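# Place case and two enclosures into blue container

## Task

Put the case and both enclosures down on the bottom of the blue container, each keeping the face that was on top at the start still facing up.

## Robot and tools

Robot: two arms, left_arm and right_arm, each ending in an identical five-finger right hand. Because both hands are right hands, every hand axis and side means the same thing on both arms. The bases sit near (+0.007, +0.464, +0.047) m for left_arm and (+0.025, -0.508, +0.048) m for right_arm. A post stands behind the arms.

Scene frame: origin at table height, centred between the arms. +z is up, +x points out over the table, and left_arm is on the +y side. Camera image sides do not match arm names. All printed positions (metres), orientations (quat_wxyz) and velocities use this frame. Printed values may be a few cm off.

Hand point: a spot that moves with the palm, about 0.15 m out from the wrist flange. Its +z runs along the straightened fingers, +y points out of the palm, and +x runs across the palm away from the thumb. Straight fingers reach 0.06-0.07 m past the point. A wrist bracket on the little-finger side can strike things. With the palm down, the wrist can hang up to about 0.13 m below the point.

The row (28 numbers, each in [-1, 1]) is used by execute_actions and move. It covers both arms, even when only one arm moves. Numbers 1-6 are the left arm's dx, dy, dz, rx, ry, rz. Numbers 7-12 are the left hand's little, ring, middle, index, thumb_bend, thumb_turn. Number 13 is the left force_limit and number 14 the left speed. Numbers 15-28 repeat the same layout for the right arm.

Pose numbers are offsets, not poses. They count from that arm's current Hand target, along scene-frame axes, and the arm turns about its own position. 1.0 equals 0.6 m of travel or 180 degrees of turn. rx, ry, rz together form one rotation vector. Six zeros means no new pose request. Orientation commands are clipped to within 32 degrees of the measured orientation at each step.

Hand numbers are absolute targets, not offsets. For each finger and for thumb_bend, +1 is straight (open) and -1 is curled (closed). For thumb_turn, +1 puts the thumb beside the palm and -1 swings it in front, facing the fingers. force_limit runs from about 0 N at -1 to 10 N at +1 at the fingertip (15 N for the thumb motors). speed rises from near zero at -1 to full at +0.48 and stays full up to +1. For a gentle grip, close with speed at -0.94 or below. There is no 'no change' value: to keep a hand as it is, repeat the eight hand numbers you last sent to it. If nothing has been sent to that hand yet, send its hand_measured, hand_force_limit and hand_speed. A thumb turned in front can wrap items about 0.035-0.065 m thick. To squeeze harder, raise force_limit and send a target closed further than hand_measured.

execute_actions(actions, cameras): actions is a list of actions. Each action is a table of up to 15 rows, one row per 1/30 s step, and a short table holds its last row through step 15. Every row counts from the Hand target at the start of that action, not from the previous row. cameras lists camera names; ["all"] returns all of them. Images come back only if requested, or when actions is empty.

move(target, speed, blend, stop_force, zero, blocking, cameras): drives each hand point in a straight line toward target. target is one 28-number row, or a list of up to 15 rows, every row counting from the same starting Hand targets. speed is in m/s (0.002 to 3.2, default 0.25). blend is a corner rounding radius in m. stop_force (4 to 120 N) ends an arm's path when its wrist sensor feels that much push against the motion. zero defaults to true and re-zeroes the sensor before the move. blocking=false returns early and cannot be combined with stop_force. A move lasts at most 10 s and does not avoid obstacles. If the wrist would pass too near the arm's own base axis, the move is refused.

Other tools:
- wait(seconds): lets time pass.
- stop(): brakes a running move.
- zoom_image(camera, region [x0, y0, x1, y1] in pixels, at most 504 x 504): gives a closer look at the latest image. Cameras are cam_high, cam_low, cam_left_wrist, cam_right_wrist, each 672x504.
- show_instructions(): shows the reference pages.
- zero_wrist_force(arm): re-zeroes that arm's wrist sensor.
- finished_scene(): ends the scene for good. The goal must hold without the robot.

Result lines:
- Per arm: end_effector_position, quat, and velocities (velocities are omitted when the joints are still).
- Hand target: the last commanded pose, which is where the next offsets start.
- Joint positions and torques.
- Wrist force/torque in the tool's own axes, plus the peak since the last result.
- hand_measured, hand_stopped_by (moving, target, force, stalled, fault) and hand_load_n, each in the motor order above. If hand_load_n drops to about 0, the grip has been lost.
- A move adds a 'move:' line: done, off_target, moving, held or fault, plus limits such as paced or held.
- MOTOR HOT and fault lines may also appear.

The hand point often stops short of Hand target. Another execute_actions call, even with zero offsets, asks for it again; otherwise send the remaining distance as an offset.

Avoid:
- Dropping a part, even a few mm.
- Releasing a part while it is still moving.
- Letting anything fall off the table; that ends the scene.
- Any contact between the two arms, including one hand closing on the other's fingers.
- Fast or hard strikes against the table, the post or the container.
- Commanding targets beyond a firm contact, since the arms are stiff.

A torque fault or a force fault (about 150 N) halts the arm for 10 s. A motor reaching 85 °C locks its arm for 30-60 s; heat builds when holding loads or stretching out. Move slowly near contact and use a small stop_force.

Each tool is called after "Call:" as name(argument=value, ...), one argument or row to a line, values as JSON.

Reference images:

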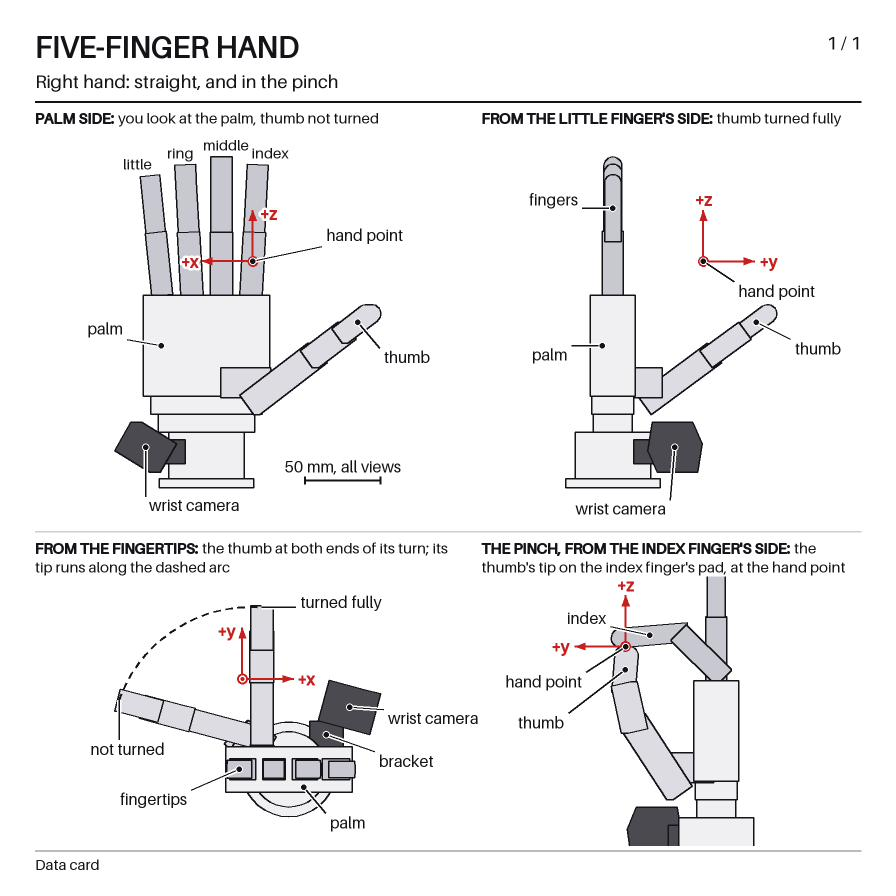

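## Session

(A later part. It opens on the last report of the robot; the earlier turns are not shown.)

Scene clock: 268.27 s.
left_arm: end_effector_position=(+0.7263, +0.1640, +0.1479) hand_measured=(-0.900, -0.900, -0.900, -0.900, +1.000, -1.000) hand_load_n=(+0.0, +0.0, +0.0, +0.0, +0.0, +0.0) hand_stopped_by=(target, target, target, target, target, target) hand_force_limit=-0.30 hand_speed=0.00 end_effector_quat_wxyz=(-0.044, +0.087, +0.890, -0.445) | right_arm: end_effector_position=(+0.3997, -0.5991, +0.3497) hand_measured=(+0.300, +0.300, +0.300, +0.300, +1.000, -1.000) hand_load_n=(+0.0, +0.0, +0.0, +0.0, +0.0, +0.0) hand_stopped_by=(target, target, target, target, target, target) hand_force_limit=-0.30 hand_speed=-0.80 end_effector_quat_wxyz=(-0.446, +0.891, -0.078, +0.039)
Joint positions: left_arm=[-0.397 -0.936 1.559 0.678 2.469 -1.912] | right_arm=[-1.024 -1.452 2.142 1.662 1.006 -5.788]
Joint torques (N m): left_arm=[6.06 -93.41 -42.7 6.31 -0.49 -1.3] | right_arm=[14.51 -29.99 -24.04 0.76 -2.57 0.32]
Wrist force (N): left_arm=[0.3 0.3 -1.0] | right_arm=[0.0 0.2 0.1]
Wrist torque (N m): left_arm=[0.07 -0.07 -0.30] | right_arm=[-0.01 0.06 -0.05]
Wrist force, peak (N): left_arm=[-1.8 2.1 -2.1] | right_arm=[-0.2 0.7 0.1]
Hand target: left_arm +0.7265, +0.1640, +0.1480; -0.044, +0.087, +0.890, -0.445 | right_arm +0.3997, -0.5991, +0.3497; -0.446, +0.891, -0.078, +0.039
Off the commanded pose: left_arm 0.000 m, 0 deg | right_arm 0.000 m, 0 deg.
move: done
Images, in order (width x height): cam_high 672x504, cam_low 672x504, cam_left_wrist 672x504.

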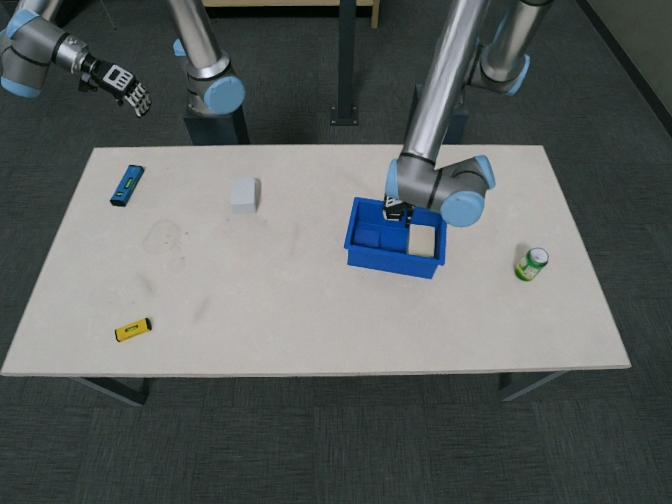

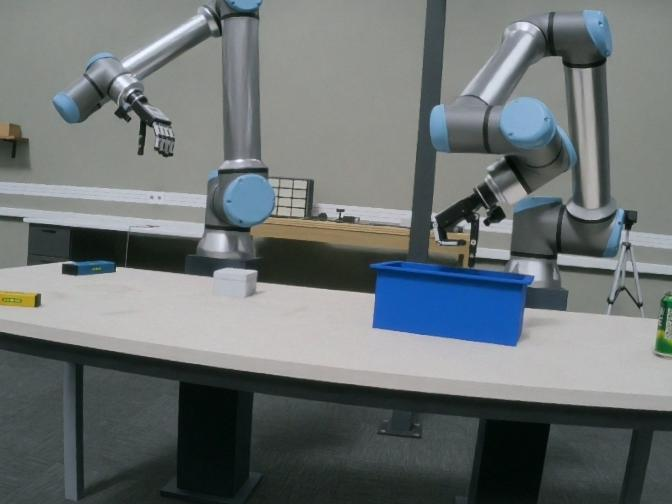

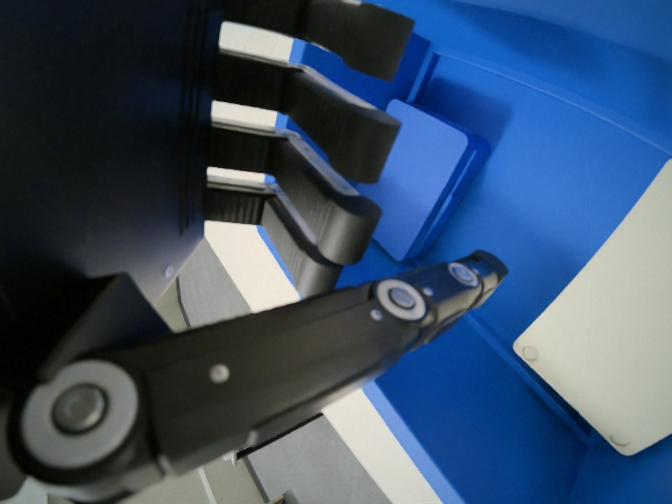

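Call:
move(
  target=[0,0,-0.14,0,0,0,-0.9,-0.9,-0.9,-0.9,1,-1,-0.3,0,0,0,0,0,0,0,0.3,0.3,0.3,0.3,1,-1,-0.3,-0.8],
  cameras=["cam_left_wrist","cam_high","cam_low"],
  speed=0.03,
  stop_force=5,
)

Call:
move(
  target=[0.0071,0.036,0,0,0,0,-0.9,-0.9,-0.9,-0.9,1,-1,-0.3,0,0,0,0,0,0,0,0.3,0.3,0.3,0.3,1,-1,-0.3,-0.8],
  cameras=["cam_left_wrist","cam_high"],
  speed=0.01,
  stop_force=4,
)

Call:
zoom_image(
  camera="cam_high",
  region=[340, 180, 460, 290],
)

Scene clock: 273.67 s.
left_arm: end_effector_position=(+0.7264, +0.1640, +0.0640) hand_measured=(-0.900, -0.900, -0.900, -0.900, +1.000, -1.000) hand_load_n=(+0.0, +0.0, +0.5, +0.0, +0.0, +0.0) hand_stopped_by=(target, target, target, target, target, target) hand_force_limit=-0.30 hand_speed=0.00 end_effector_quat_wxyz=(-0.044, +0.087, +0.890, -0.445) | right_arm: end_effector_position=(+0.3997, -0.5991, +0.3497) hand_measured=(+0.300, +0.300, +0.300, +0.300, +1.000, -1.000) hand_load_n=(+0.0, +0.0, +0.0, +0.0, +0.0, +0.0) hand_stopped_by=(target, target, target, target, target, target) hand_force_limit=-0.30 hand_speed=-0.80 end_effector_quat_wxyz=(-0.446, +0.891, -0.078, +0.039)
Joint positions: left_arm=[-0.397 -0.85 1.587 0.564 2.469 -1.912] | right_arm=[-1.024 -1.452 2.142 1.662 1.006 -5.788]
Joint torques (N m): left_arm=[-2.4 -95.15 -39.69 6.32 -0.91 0.59] | right_arm=[13.49 -32.28 -24.37 0.99 -2.77 0.23]
Wrist force (N): left_arm=[-0.4 0.6 -1.4] | right_arm=[-0.3 0.2 0.3]
Wrist torque (N m): left_arm=[0.08 0.05 -0.37] | right_arm=[-0.01 0.09 -0.06]
Wrist force, peak (N): left_arm=[-0.3 0.9 -1.7] | right_arm=[-0.6 0.2 0.5]
Hand target: left_arm +0.7265, +0.1640, +0.0640; -0.044, +0.087, +0.890, -0.445 | right_arm +0.3997, -0.5991, +0.3497; -0.446, +0.891, -0.078, +0.039
Off the commanded pose: left_arm 0.000 m, 0 deg | right_arm 0.000 m, 0 deg.
move: done
Images, in order (width x height): cam_high 672x504, cam_low 672x504, cam_left_wrist 672x504.

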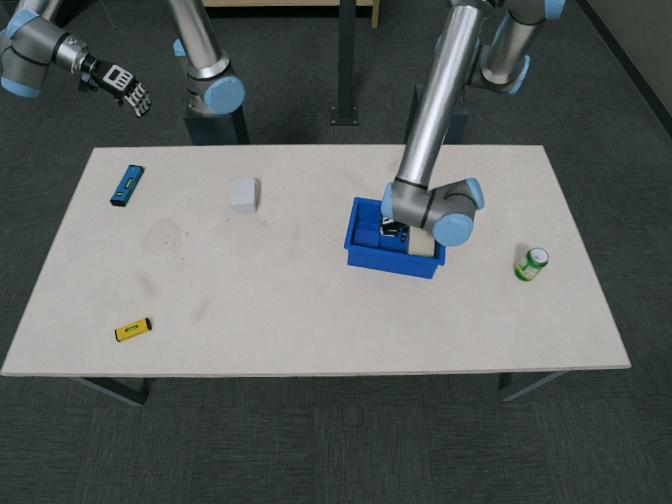

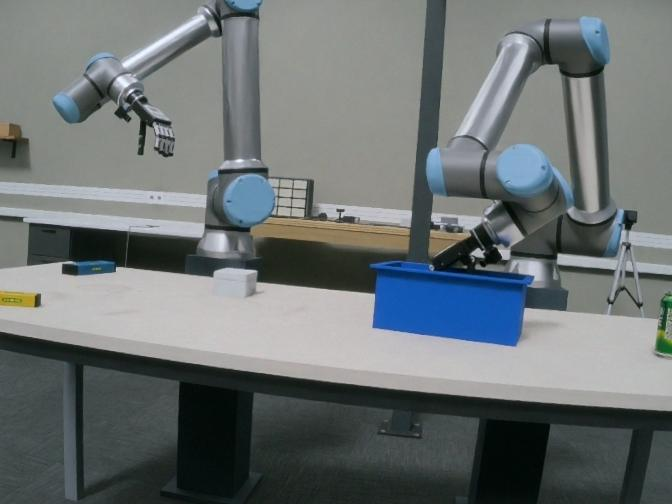

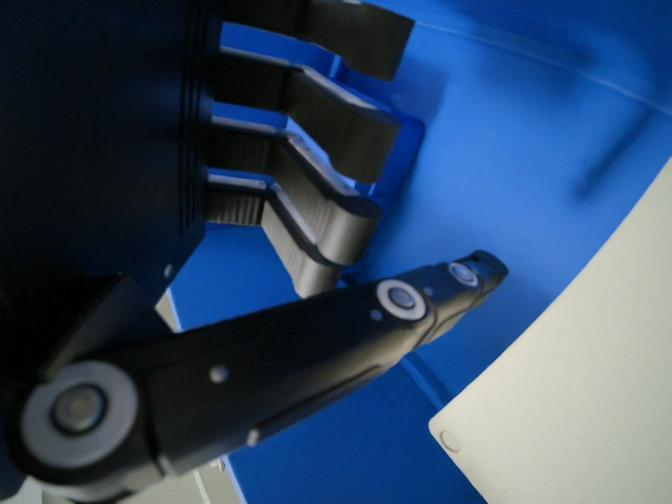

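Scene clock: 276.83 s.
left_arm: end_effector_position=(+0.7307, +0.1856, +0.0640) hand_measured=(-0.900, -0.900, -0.900, -0.900, +1.000, -1.000) hand_load_n=(+0.0, +0.5, +0.0, +0.0, -2.0, +0.0) hand_stopped_by=(target, target, target, target, target, target) hand_force_limit=-0.30 hand_speed=0.00 end_effector_quat_wxyz=(-0.044, +0.087, +0.890, -0.445) | right_arm: end_effector_position=(+0.3997, -0.5991, +0.3497) hand_measured=(+0.300, +0.300, +0.300, +0.300, +1.000, -1.000) hand_load_n=(+0.0, +0.0, +0.0, +0.0, +0.0, +0.0) hand_stopped_by=(target, target, target, target, target, target) hand_force_limit=-0.30 hand_speed=-0.80 end_effector_quat_wxyz=(-0.446, +0.891, -0.078, +0.039)
Joint positions: left_arm=[-0.367 -0.843 1.583 0.598 2.476 -1.864] | right_arm=[-1.024 -1.452 2.142 1.662 1.006 -5.788]
Joint torques (N m): left_arm=[-8.51 -89.78 -35.24 2.1 0.62 -3.89] | right_arm=[11.75 -31.93 -24.98 0.85 -3.04 -0.14]
Wrist force (N): left_arm=[-0.9 -0.2 -0.3] | right_arm=[-0.4 -0.1 -0.1]
Wrist torque (N m): left_arm=[0.19 0.11 -0.54] | right_arm=[-0.03 0.13 -0.08]
Wrist force, peak (N): left_arm=[-0.1 0.8 -1.7] | right_arm=[0.0 0.7 0.5]
Hand target: left_arm +0.7307, +0.1856, +0.0640; -0.044, +0.087, +0.890, -0.445 | right_arm +0.3997, -0.5991, +0.3497; -0.446, +0.891, -0.078, +0.039
Off the commanded pose: left_arm 0.000 m, 0 deg | right_arm 0.000 m, 0 deg.
move: done
Images, in order (width x height): cam_high 672x504, cam_left_wrist 672x504.

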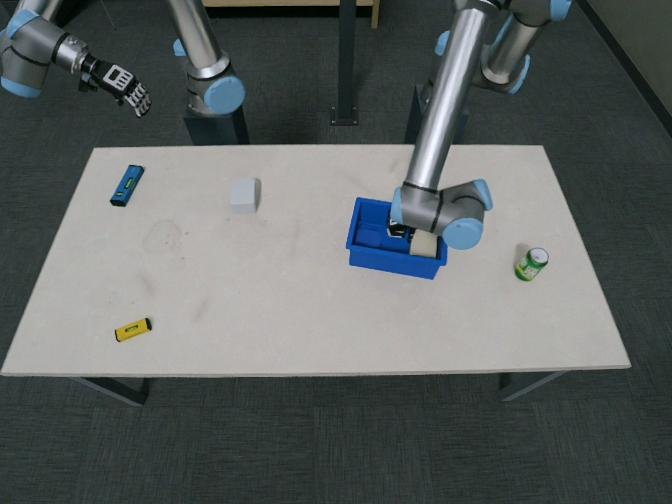

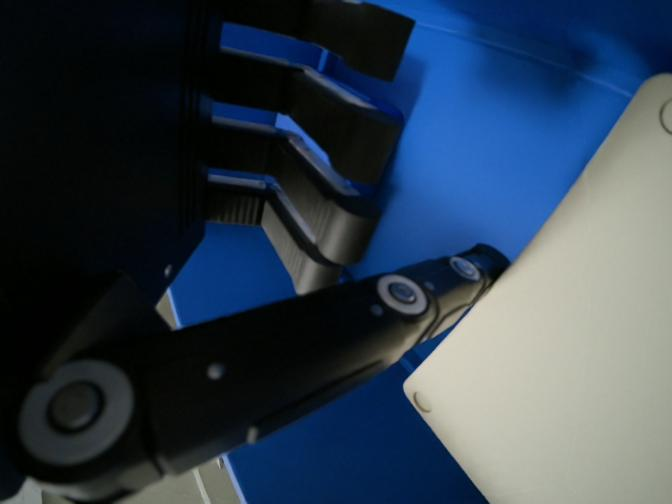

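Scaled by 4.200 from the camera's image (finer frame: 960x720).

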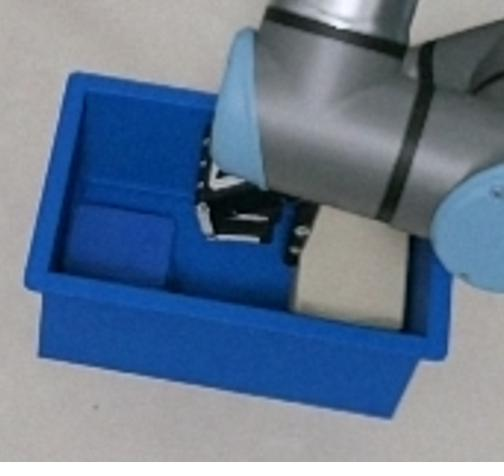

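Call:
move(
  target=[
    [-0.0019,-0.0098,0,0,0,0,-0.9,-0.9,-0.9,-0.9,1,-1,-0.3,0,0,0,0,0,0,0,0.3,0.3,0.3,0.3,1,-1,-0.3,-0.8],
    [-0.0019,-0.0098,0.3,0,0,0,-0.9,-0.9,-0.9,-0.9,1,-1,-0.3,0,0,0,0,0,0,0,0.3,0.3,0.3,0.3,1,-1,-0.3,-0.8],
  ],
  cameras=["cam_left_wrist","cam_high"],
  speed=[0.02,0.1],
)

Call:
zoom_image(
  camera="cam_high",
  region=[335, 190, 400, 290],
)

Call:
zoom_image(
  camera="cam_high",
  region=[395, 190, 460, 290],
)

Scene clock: 281.10 s.
left_arm: end_effector_position=(+0.7297, +0.1797, +0.2441) hand_measured=(-0.900, -0.900, -0.900, -0.900, +1.000, -1.000) hand_load_n=(+0.0, +0.0, +0.0, +0.0, +0.0, +0.5) hand_stopped_by=(target, target, target, target, target, target) hand_force_limit=-0.30 hand_speed=0.00 end_effector_quat_wxyz=(-0.043, +0.087, +0.890, -0.445) | right_arm: end_effector_position=(+0.3997, -0.5991, +0.3497) hand_measured=(+0.300, +0.300, +0.300, +0.300, +1.000, -1.000) hand_load_n=(+0.0, +0.0, +0.0, +0.0, +0.0, +0.0) hand_stopped_by=(target, target, target, target, target, target) hand_force_limit=-0.30 hand_speed=-0.80 end_effector_quat_wxyz=(-0.446, +0.891, -0.078, +0.039)
Joint positions: left_arm=[-0.375 -1.014 1.5 0.841 2.474 -1.877] | right_arm=[-1.024 -1.452 2.142 1.662 1.006 -5.788]
Joint torques (N m): left_arm=[6.3 -71.23 -23.41 2.09 2.24 4.41] | right_arm=[14.01 -30.66 -25.25 0.65 -2.82 -0.13]
Wrist force (N): left_arm=[-1.1 0.4 -0.6] | right_arm=[0.1 0.2 0.2]
Wrist torque (N m): left_arm=[0.06 0.13 -0.24] | right_arm=[0.00 0.05 -0.05]
Wrist force, peak (N): left_arm=[-0.9 1.3 -1.4] | right_arm=[0.0 0.6 0.4]
Hand target: left_arm +0.7296, +0.1797, +0.2440; -0.044, +0.087, +0.890, -0.445 | right_arm +0.3997, -0.5991, +0.3497; -0.446, +0.891, -0.078, +0.039
Off the commanded pose: left_arm 0.000 m, 0 deg | right_arm 0.000 m, 0 deg.
move: done
Images, in order (width x height): cam_high 672x504, cam_left_wrist 672x504.

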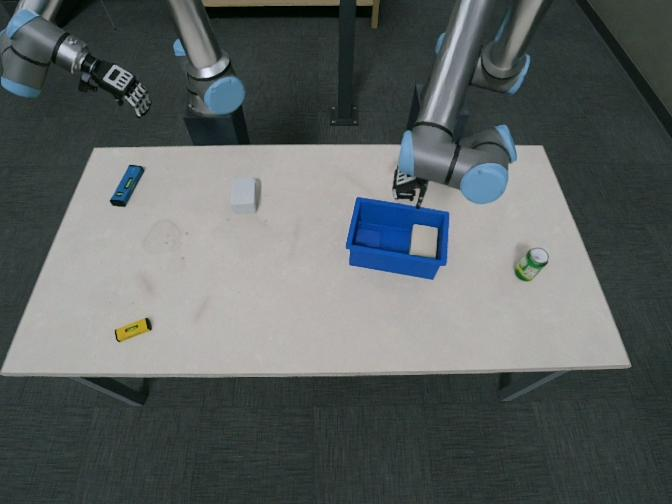

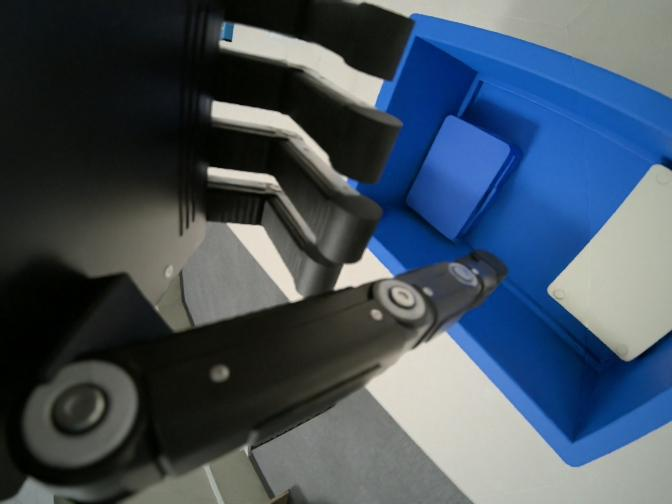

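Scaled by 5.040 from the camera's image (finer frame: 960x720).

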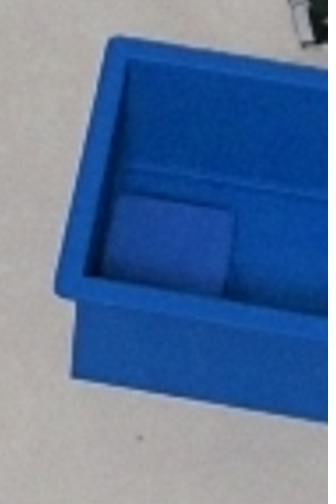

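Scaled by 5.040 from the camera's image (finer frame: 960x720).

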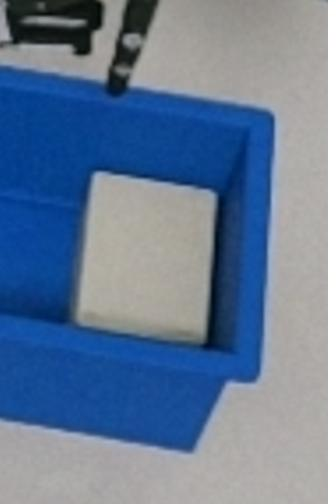

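Call:
zoom_image(
  camera="cam_high",
  region=[215, 165, 275, 225],
)

Scaled by 8.400 from the camera's image (finer frame: 960x720).

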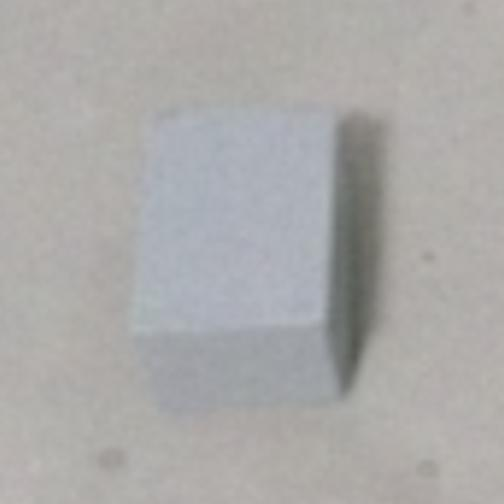

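Call:
move(
  target=[
    [-0.3243,-0.829,0,0,0,0.0811,0.8,0.8,0.8,0.8,1,-1,-0.3,0,0,0,0,0,0,0,0.3,0.3,0.3,0.3,1,-1,-0.3,-0.8],
    [-0.3243,-0.829,-0.19,0,0,0.0811,0.8,0.8,0.8,0.8,1,-1,-0.3,0,0,0,0,0,0,0,0.3,0.3,0.3,0.3,1,-1,-0.3,-0.8],
  ],
  cameras=["cam_left_wrist","cam_high","cam_low"],
  speed=[0.2,0.1],
)

Call:
zoom_image(
  camera="cam_low",
  region=[160, 180, 360, 320],
)

Scene clock: 309.23 s.
left_arm: end_effector_position=(+0.5349, -0.3176, +0.1299) hand_measured=(+0.800, +0.800, +0.800, +0.800, +1.000, -1.000) hand_load_n=(+0.0, +0.0, +0.0, +0.0, +0.0, +0.0) hand_stopped_by=(target, target, target, target, target, target) hand_force_limit=-0.30 hand_speed=0.00 end_effector_quat_wxyz=(+0.013, -0.027, +0.894, -0.447) | right_arm: end_effector_position=(+0.3997, -0.5991, +0.3497) hand_measured=(+0.300, +0.300, +0.300, +0.300, +1.000, -1.000) hand_load_n=(+0.0, +0.0, +0.0, +0.0, +0.0, +0.0) hand_stopped_by=(target, target, target, target, target, target) hand_force_limit=-0.30 hand_speed=-0.80 end_effector_quat_wxyz=(-0.446, +0.891, -0.078, +0.039)
Joint positions: left_arm=[-1.114 -0.968 1.523 0.127 1.879 -2.9] | right_arm=[-1.024 -1.452 2.142 1.662 1.006 -5.788]
Joint torques (N m): left_arm=[-8.62 -93.99 -46.69 3.53 -1.97 -1.83] | right_arm=[12.38 -31.12 -27.9 1.12 -2.94 -0.46]
Wrist force (N): left_arm=[-0.4 0.5 -1.3] | right_arm=[-0.5 -0.1 0.0]
Wrist torque (N m): left_arm=[0.02 0.06 -0.46] | right_arm=[-0.05 0.14 -0.08]
Wrist force, peak (N): left_arm=[-1.3 2.1 -2.7] | right_arm=[-0.6 0.3 0.3]
Hand target: left_arm +0.5350, -0.3177, +0.1300; +0.013, -0.027, +0.894, -0.447 | right_arm +0.3997, -0.5991, +0.3497; -0.446, +0.891, -0.078, +0.039
Off the commanded pose: left_arm 0.000 m, 0 deg | right_arm 0.000 m, 0 deg.
move: done
Images, in order (width x height): cam_high 672x504, cam_low 672x504, cam_left_wrist 672x504.

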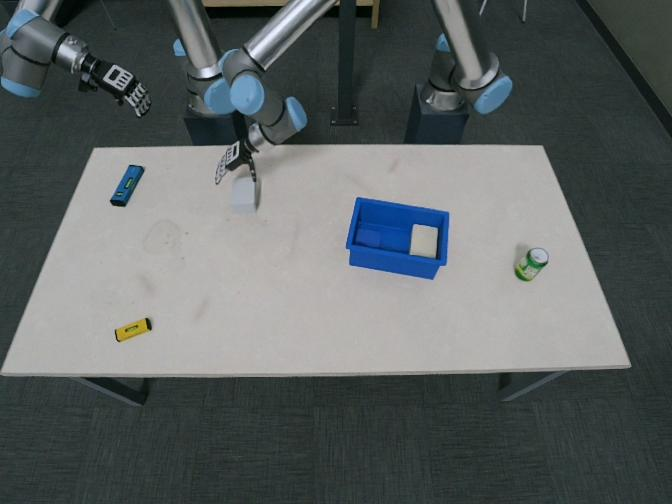

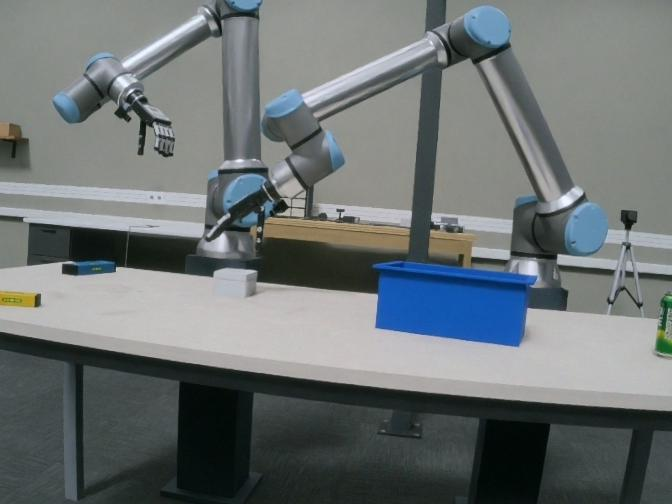

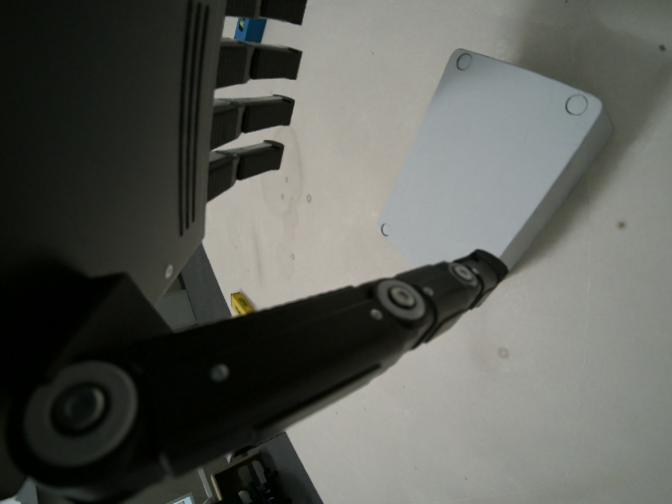

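Scaled by 2.520 from the camera's image (finer frame: 960x720).

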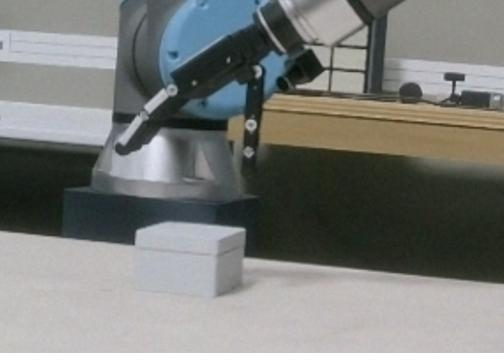

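Call:
move(
  target=[0,0,-0.1067,0,0,0,0.8,0.8,0.8,0.8,1,-1,-0.3,0,0,0,0,0,0,0,0.3,0.3,0.3,0.3,1,-1,-0.3,-0.8],
  cameras=["cam_left_wrist","cam_low"],
  speed=0.025,
  stop_force=5,
)

Call:
zoom_image(
  camera="cam_low",
  region=[160, 200, 320, 320],
)

Scene clock: 313.97 s.
left_arm: end_effector_position=(+0.5350, -0.3177, +0.0660) hand_measured=(+0.800, +0.800, +0.800, +0.800, +1.000, -1.000) hand_load_n=(+0.0, +0.0, +0.0, -0.5, +0.0, +0.0) hand_stopped_by=(target, target, target, target, target, target) hand_force_limit=-0.30 hand_speed=0.00 end_effector_quat_wxyz=(+0.013, -0.027, +0.894, -0.447) | right_arm: end_effector_position=(+0.3997, -0.5991, +0.3497) hand_measured=(+0.300, +0.300, +0.300, +0.300, +1.000, -1.000) hand_load_n=(+0.0, +0.0, -0.5, +0.0, +0.0, +0.0) hand_stopped_by=(target, target, target, target, target, target) hand_force_limit=-0.30 hand_speed=-0.80 end_effector_quat_wxyz=(-0.446, +0.891, -0.078, +0.039)
Joint positions: left_arm=[-1.114 -0.909 1.554 0.037 1.879 -2.9] | right_arm=[-1.024 -1.452 2.142 1.662 1.006 -5.788]
Joint torques (N m): left_arm=[-1.06 -97.4 -45.18 3.5 -1.92 -1.88] | right_arm=[11.97 -29.81 -27.21 0.82 -2.59 -0.48]
Wrist force (N): left_arm=[-0.4 0.4 -1.0] | right_arm=[-0.1 -0.2 -0.1]
Wrist torque (N m): left_arm=[0.05 0.03 -0.50] | right_arm=[-0.04 0.09 -0.07]
Wrist force, peak (N): left_arm=[-0.4 0.8 -1.5] | right_arm=[-0.4 0.5 0.4]
Hand target: left_arm +0.5350, -0.3177, +0.0660; +0.013, -0.027, +0.894, -0.447 | right_arm +0.3997, -0.5991, +0.3497; -0.446, +0.891, -0.078, +0.039
Off the commanded pose: left_arm 0.000 m, 0 deg | right_arm 0.000 m, 0 deg.
move: done
Images, in order (width x height): cam_low 672x504, cam_left_wrist 672x504.

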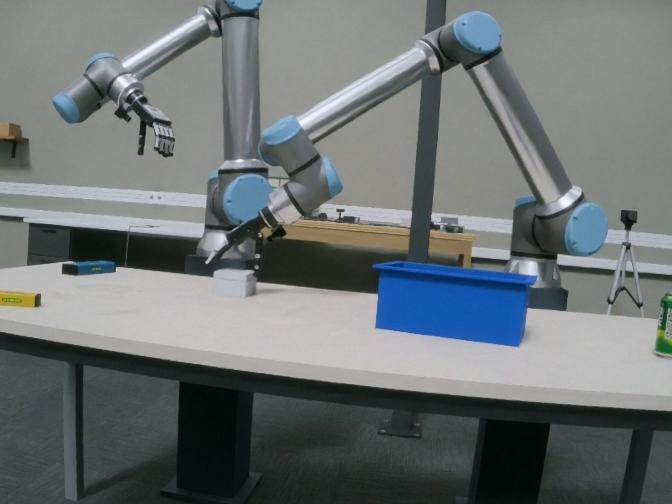

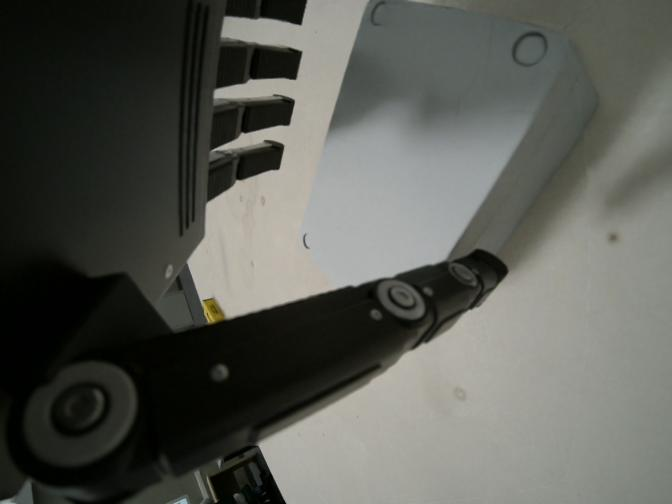

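Scaled by 3.150 from the camera's image (finer frame: 960x720).

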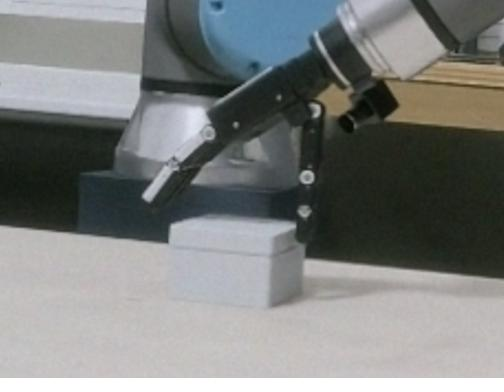

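Call:
move(
  target=[0,0,0,0,0,0,0.6,0.6,-0.2,-0.2,1,-1,-0.2,-0.92,0,0,0,0,0,0,0.3,0.3,0.3,0.3,1,-1,-0.3,-0.8],
  cameras=["cam_left_wrist"],
)

Call:
move(
  target=[0,0,0.05,0,0,0,0.6,0.6,-0.2,-0.2,1,-1,-0.2,-0.92,0,0,0,0,0,0,0.3,0.3,0.3,0.3,1,-1,-0.3,-0.8],
  cameras=["cam_left_wrist","cam_low","cam_high"],
  speed=0.03,
)

Call:
zoom_image(
  camera="cam_low",
  region=[160, 200, 320, 320],
)

Scene clock: 317.73 s.
left_arm: end_effector_position=(+0.5350, -0.3177, +0.0660) hand_measured=(+0.600, +0.600, +0.292, +0.286, +1.000, -1.000) hand_load_n=(+0.0, +0.0, +3.5, +4.5, +0.5, +0.5) hand_stopped_by=(target, target, force, force, target, target) hand_force_limit=-0.20 hand_speed=-0.92 end_effector_quat_wxyz=(+0.013, -0.027, +0.894, -0.447) | right_arm: end_effector_position=(+0.3997, -0.5991, +0.3497) hand_measured=(+0.300, +0.300, +0.300, +0.300, +1.000, -1.000) hand_load_n=(+0.0, +0.0, +0.0, +0.0, +0.0, +0.0) hand_stopped_by=(target, target, target, target, target, target) hand_force_limit=-0.30 hand_speed=-0.80 end_effector_quat_wxyz=(-0.446, +0.891, -0.078, +0.039)
Joint positions: left_arm=[-1.114 -0.909 1.554 0.037 1.879 -2.9] | right_arm=[-1.024 -1.452 2.142 1.662 1.006 -5.788]
Joint torques (N m): left_arm=[-1.13 -94.73 -43.7 2.73 -1.48 -2.53] | right_arm=[13.15 -31.92 -27.19 1.16 -2.75 -0.6]
Wrist force (N): left_arm=[-0.3 -0.2 -1.4] | right_arm=[-0.2 0.2 0.3]
Wrist torque (N m): left_arm=[0.05 0.01 -0.51] | right_arm=[-0.02 0.08 -0.06]
Wrist force, peak (N): left_arm=[-0.8 0.0 -2.2] | right_arm=[-0.5 0.0 0.5]
Hand target: left_arm +0.5350, -0.3177, +0.0660; +0.013, -0.027, +0.894, -0.447 | right_arm +0.3997, -0.5991, +0.3497; -0.446, +0.891, -0.078, +0.039
Off the commanded pose: left_arm 0.000 m, 0 deg | right_arm 0.000 m, 0 deg.
move: done

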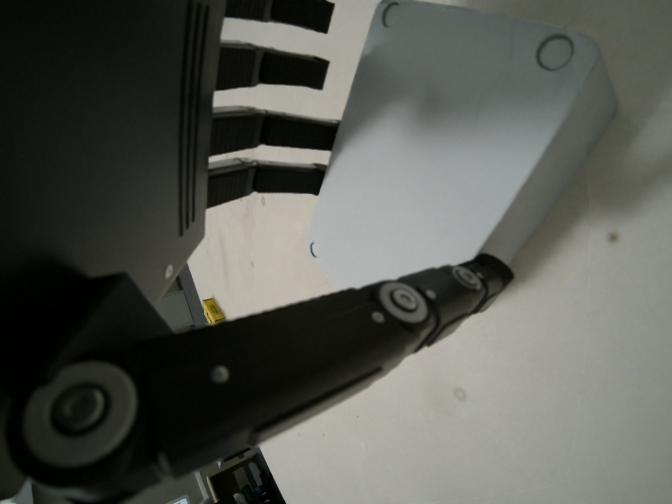

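Scene clock: 319.00 s.
left_arm: end_effector_position=(+0.5350, -0.3178, +0.0962) hand_measured=(+0.600, +0.600, +0.292, +0.286, +1.000, -1.000) hand_load_n=(+0.0, +0.0, +3.0, +4.0, +1.0, +0.0) hand_stopped_by=(target, target, force, force, target, target) hand_force_limit=-0.20 hand_speed=-0.92 end_effector_quat_wxyz=(+0.013, -0.027, +0.894, -0.447) | right_arm: end_effector_position=(+0.3997, -0.5991, +0.3497) hand_measured=(+0.300, +0.300, +0.300, +0.300, +1.000, -1.000) hand_load_n=(+0.0, +0.0, +0.0, +0.0, +0.0, +0.0) hand_stopped_by=(target, target, target, target, target, target) hand_force_limit=-0.30 hand_speed=-0.80 end_effector_quat_wxyz=(-0.446, +0.891, -0.078, +0.039)
Joint positions: left_arm=[-1.114 -0.938 1.541 0.079 1.879 -2.9] | right_arm=[-1.024 -1.452 2.142 1.662 1.006 -5.788]
Joint torques (N m): left_arm=[0.96 -77.84 -34.64 -0.9 -1.55 -2.19] | right_arm=[11.92 -31.53 -27.57 0.88 -2.87 -0.69]
Wrist force (N): left_arm=[-0.2 2.6 0.6] | right_arm=[-0.2 0.1 0.4]
Wrist torque (N m): left_arm=[0.04 -0.03 -0.42] | right_arm=[-0.03 0.08 -0.06]
Wrist force, peak (N): left_arm=[0.7 4.0 1.0] | right_arm=[-0.5 0.2 0.5]
Hand target: left_arm +0.5350, -0.3177, +0.0960; +0.013, -0.027, +0.894, -0.447 | right_arm +0.3997, -0.5991, +0.3497; -0.446, +0.891, -0.078, +0.039
Off the commanded pose: left_arm 0.000 m, 0 deg | right_arm 0.000 m, 0 deg.
move: done
Images, in order (width x height): cam_high 672x504, cam_low 672x504, cam_left_wrist 672x504.

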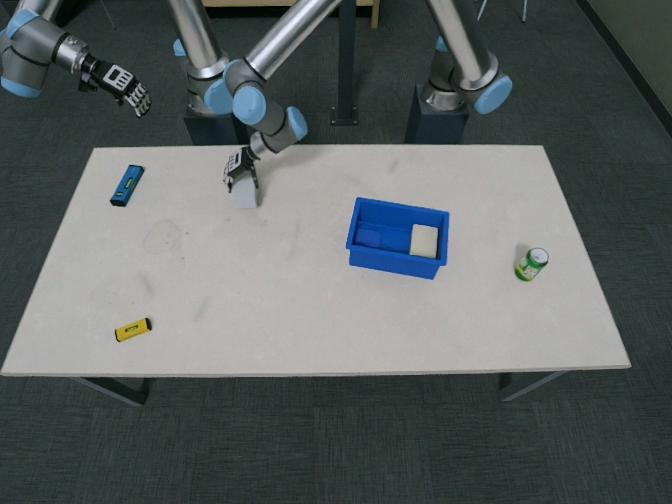

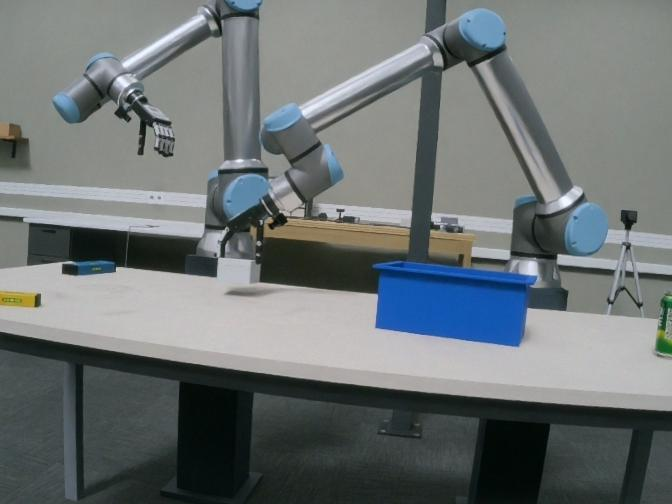

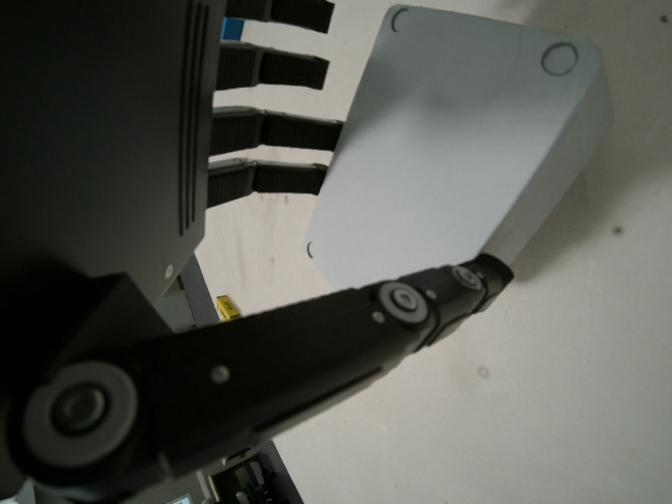

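Scaled by 3.150 from the camera's image (finer frame: 960x720).

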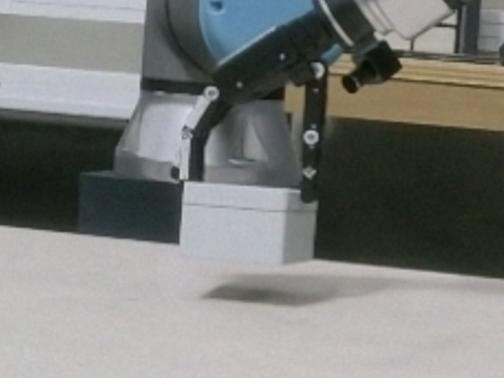

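Call:
move(
  target=[0,0,0,0,0,0,0.6,0.6,-0.25,-0.25,1,-1,0.1,-0.92,0,0,0,0,0,0,0.3,0.3,0.3,0.3,1,-1,-0.3,-0.8],
  cameras=["cam_left_wrist"],
)

Scene clock: 320.40 s.
left_arm: end_effector_position=(+0.5350, -0.3177, +0.0960) hand_measured=(+0.600, +0.600, +0.286, +0.280, +1.000, -1.000) hand_load_n=(+0.0, +0.0, +5.5, +6.5, +1.0, +0.5) hand_stopped_by=(target, target, force, force, target, target) hand_force_limit=0.10 hand_speed=-0.92 end_effector_quat_wxyz=(+0.013, -0.027, +0.894, -0.447) | right_arm: end_effector_position=(+0.3997, -0.5991, +0.3497) hand_measured=(+0.300, +0.300, +0.300, +0.300, +1.000, -1.000) hand_load_n=(+0.0, +0.0, +0.0, +0.0, +0.0, +0.0) hand_stopped_by=(target, target, target, target, target, target) hand_force_limit=-0.30 hand_speed=-0.80 end_effector_quat_wxyz=(-0.446, +0.891, -0.078, +0.039)
Joint positions: left_arm=[-1.114 -0.938 1.541 0.078 1.879 -2.9] | right_arm=[-1.024 -1.452 2.142 1.662 1.006 -5.788]
Joint torques (N m): left_arm=[-0.97 -77.46 -23.34 -0.67 -1.86 -1.52] | right_arm=[13.37 -31.82 -26.91 1.21 -2.58 -0.35]
Wrist force (N): left_arm=[-0.2 2.5 0.5] | right_arm=[-0.2 -0.1 -0.1]
Wrist torque (N m): left_arm=[0.06 -0.02 -0.42] | right_arm=[-0.04 0.10 -0.07]
Wrist force, peak (N): left_arm=[0.0 2.9 0.3] | right_arm=[-0.6 0.2 0.2]
Hand target: left_arm +0.5350, -0.3177, +0.0960; +0.013, -0.027, +0.894, -0.447 | right_arm +0.3997, -0.5991, +0.3497; -0.446, +0.891, -0.078, +0.039
Off the commanded pose: left_arm 0.000 m, 0 deg | right_arm 0.000 m, 0 deg.
move: done

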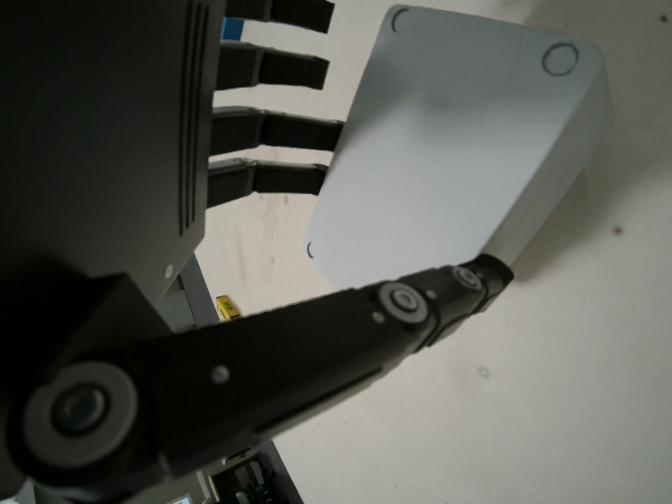

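Call:
move(
  target=[
    [0,0,0.24,0,0,0,0.6,0.6,-0.25,-0.25,1,-1,0.1,-0.92,0,0,0,0,0,0,0.3,0.3,0.3,0.3,1,-1,-0.3,-0.8],
    [0.3508,0.8203,0.24,0,0,-0.0811,0.6,0.6,-0.25,-0.25,1,-1,0.1,-0.92,0,0,0,0,0,0,0.3,0.3,0.3,0.3,1,-1,-0.3,-0.8],
  ],
  cameras=["cam_left_wrist","cam_high","cam_low"],
  speed=0.12,
  blend=[0.04,0],
)

Call:
zoom_image(
  camera="cam_high",
  region=[340, 170, 460, 290],
)

Call:
zoom_image(
  camera="cam_low",
  region=[370, 130, 570, 350],
)

Scene clock: 328.17 s.
left_arm: end_effector_position=(+0.7455, +0.1744, +0.2400) hand_measured=(+0.600, +0.600, +0.286, +0.280, +1.000, -1.000) hand_load_n=(+0.0, +0.0, +5.5, +6.0, +1.5, +0.0) hand_stopped_by=(target, target, force, force, target, target) hand_force_limit=0.10 hand_speed=-0.92 end_effector_quat_wxyz=(-0.043, +0.087, +0.890, -0.445) | right_arm: end_effector_position=(+0.3997, -0.5991, +0.3497) hand_measured=(+0.300, +0.300, +0.300, +0.300, +1.000, -1.000) hand_load_n=(+0.0, +0.0, +0.0, +0.0, +0.0, +0.0) hand_stopped_by=(target, target, target, target, target, target) hand_force_limit=-0.30 hand_speed=-0.80 end_effector_quat_wxyz=(-0.446, +0.891, -0.078, +0.039)
Joint positions: left_arm=[-0.374 -0.986 1.462 0.853 2.475 -1.875] | right_arm=[-1.024 -1.452 2.142 1.662 1.006 -5.788]
Joint torques (N m): left_arm=[6.2 -87.3 -22.95 6.17 -0.64 2.64] | right_arm=[12.07 -31.6 -28.6 1.01 -2.79 -0.81]
Wrist force (N): left_arm=[-0.8 2.9 1.2] | right_arm=[-0.3 -0.3 0.3]
Wrist torque (N m): left_arm=[0.12 0.08 -0.16] | right_arm=[-0.09 0.10 -0.08]
Wrist force, peak (N): left_arm=[0.1 4.7 1.8] | right_arm=[-0.6 0.4 0.3]
Hand target: left_arm +0.7455, +0.1745, +0.2400; -0.044, +0.087, +0.890, -0.445 | right_arm +0.3997, -0.5991, +0.3497; -0.446, +0.891, -0.078, +0.039
Off the commanded pose: left_arm 0.000 m, 0 deg | right_arm 0.000 m, 0 deg.
move: done
Images, in order (width x height): cam_high 672x504, cam_low 672x504, cam_left_wrist 672x504.

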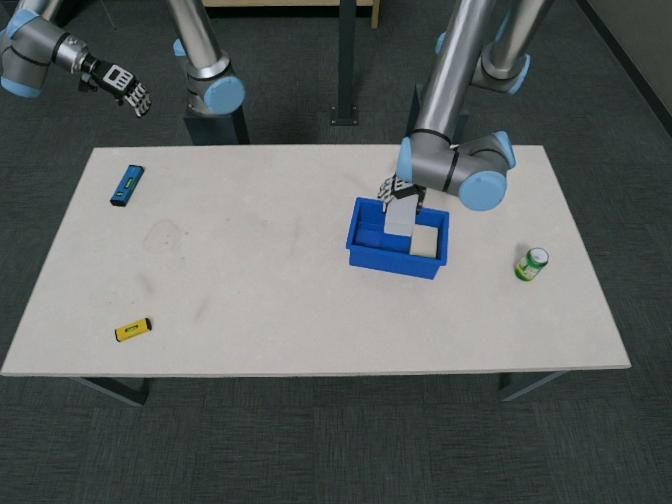

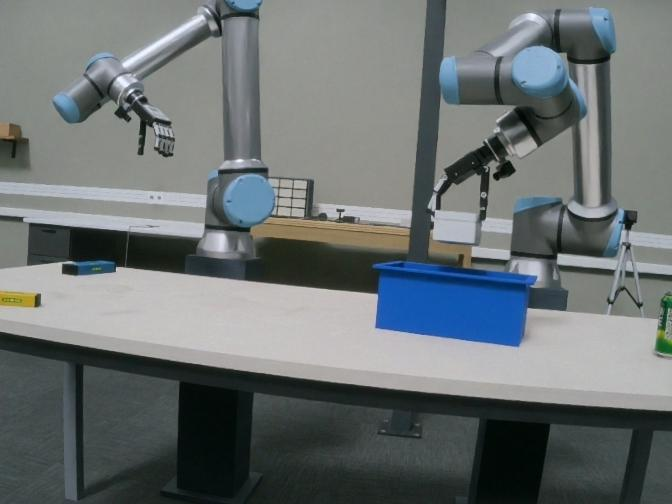

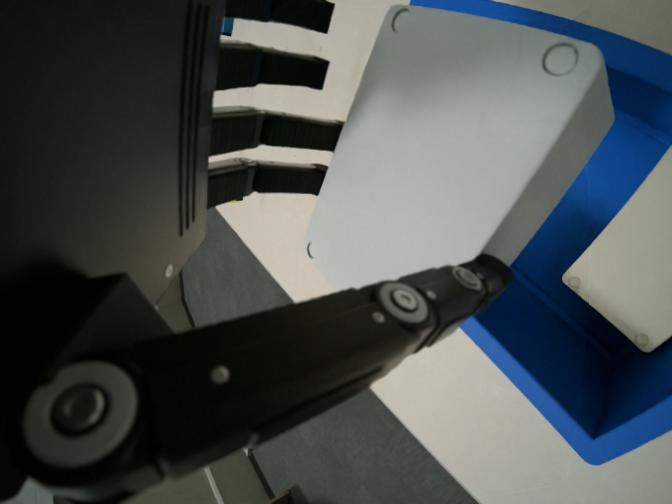

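Scaled by 4.200 from the camera's image (finer frame: 960x720).

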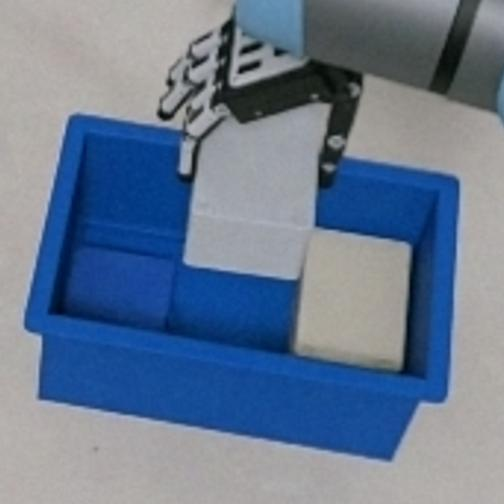

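Scaled by 2.291 from the camera's image (finer frame: 960x720).

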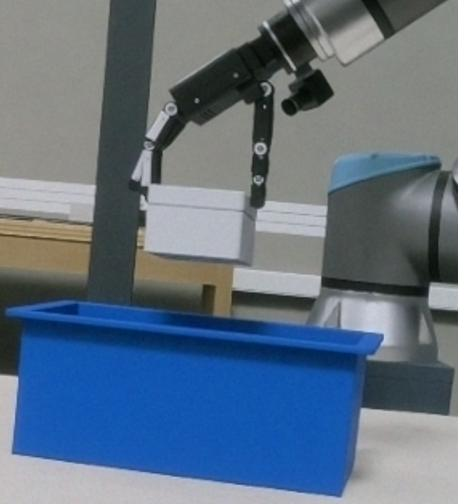

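Call:
move(
  target=[0,0,-0.1833,0,0,0,0.6,0.6,-0.25,-0.25,1,-1,0.1,-0.92,0,0,0,0,0,0,0.3,0.3,0.3,0.3,1,-1,-0.3,-0.8],
  cameras=["cam_left_wrist","cam_high"],
  speed=0.06,
  stop_force=6,
)

Call:
zoom_image(
  camera="cam_high",
  region=[360, 190, 440, 270],
)

Call:
zoom_image(
  camera="cam_left_wrist",
  region=[420, 150, 672, 504],
)

Scene clock: 334.50 s.
left_arm: end_effector_position=(+0.7455, +0.1745, +0.1300) hand_measured=(+0.600, +0.600, +0.286, +0.280, +1.000, -1.000) hand_load_n=(+0.0, +0.0, +5.5, +6.5, +1.0, +0.5) hand_stopped_by=(target, target, force, force, target, target) hand_force_limit=0.10 hand_speed=-0.92 end_effector_quat_wxyz=(-0.044, +0.087, +0.890, -0.445) | right_arm: end_effector_position=(+0.3997, -0.5991, +0.3497) hand_measured=(+0.300, +0.300, +0.300, +0.300, +1.000, -1.000) hand_load_n=(+0.0, +0.0, +0.0, +0.0, +0.0, +0.0) hand_stopped_by=(target, target, target, target, target, target) hand_force_limit=-0.30 hand_speed=-0.80 end_effector_quat_wxyz=(-0.446, +0.891, -0.078, +0.039)
Joint positions: left_arm=[-0.374 -0.892 1.523 0.697 2.475 -1.875] | right_arm=[-1.024 -1.452 2.142 1.662 1.006 -5.788]
Joint torques (N m): left_arm=[-0.94 -97.43 -43.38 6.4 0.08 -2.58] | right_arm=[10.51 -31.65 -29.62 1.24 -2.65 -0.59]
Wrist force (N): left_arm=[-0.8 2.6 0.5] | right_arm=[-0.3 0.2 0.2]
Wrist torque (N m): left_arm=[0.13 0.04 -0.18] | right_arm=[-0.01 0.11 -0.06]
Wrist force, peak (N): left_arm=[-0.2 3.6 1.2] | right_arm=[-0.5 0.1 0.7]
Hand target: left_arm +0.7455, +0.1745, +0.1300; -0.044, +0.087, +0.890, -0.445 | right_arm +0.3997, -0.5991, +0.3497; -0.446, +0.891, -0.078, +0.039
Off the commanded pose: left_arm 0.000 m, 0 deg | right_arm 0.000 m, 0 deg.
move: done
Images, in order (width x height): cam_high 672x504, cam_left_wrist 672x504.

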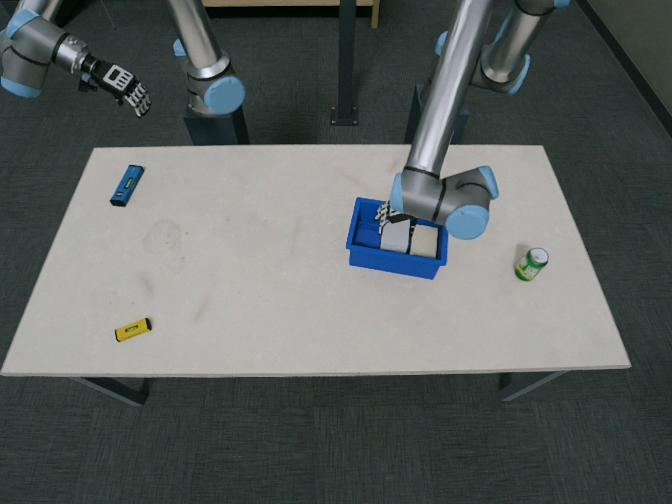

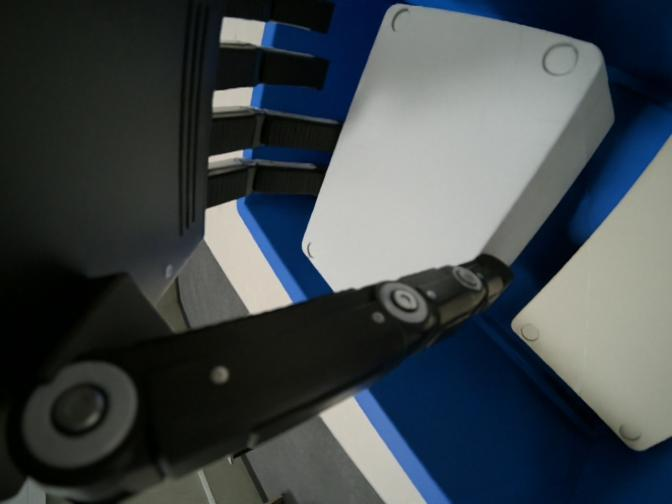

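Scaled by 6.300 from the camera's image (finer frame: 960x720).

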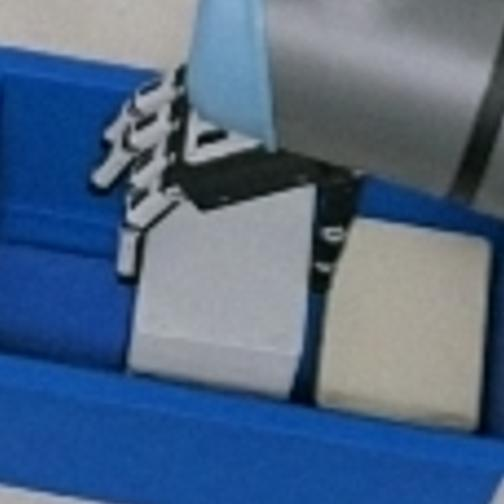

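Scaled by 1.424 from the camera's image (finer frame: 960x720).

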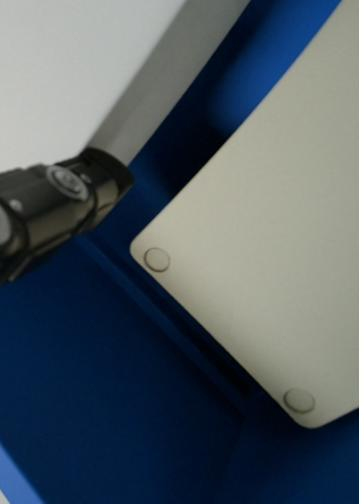

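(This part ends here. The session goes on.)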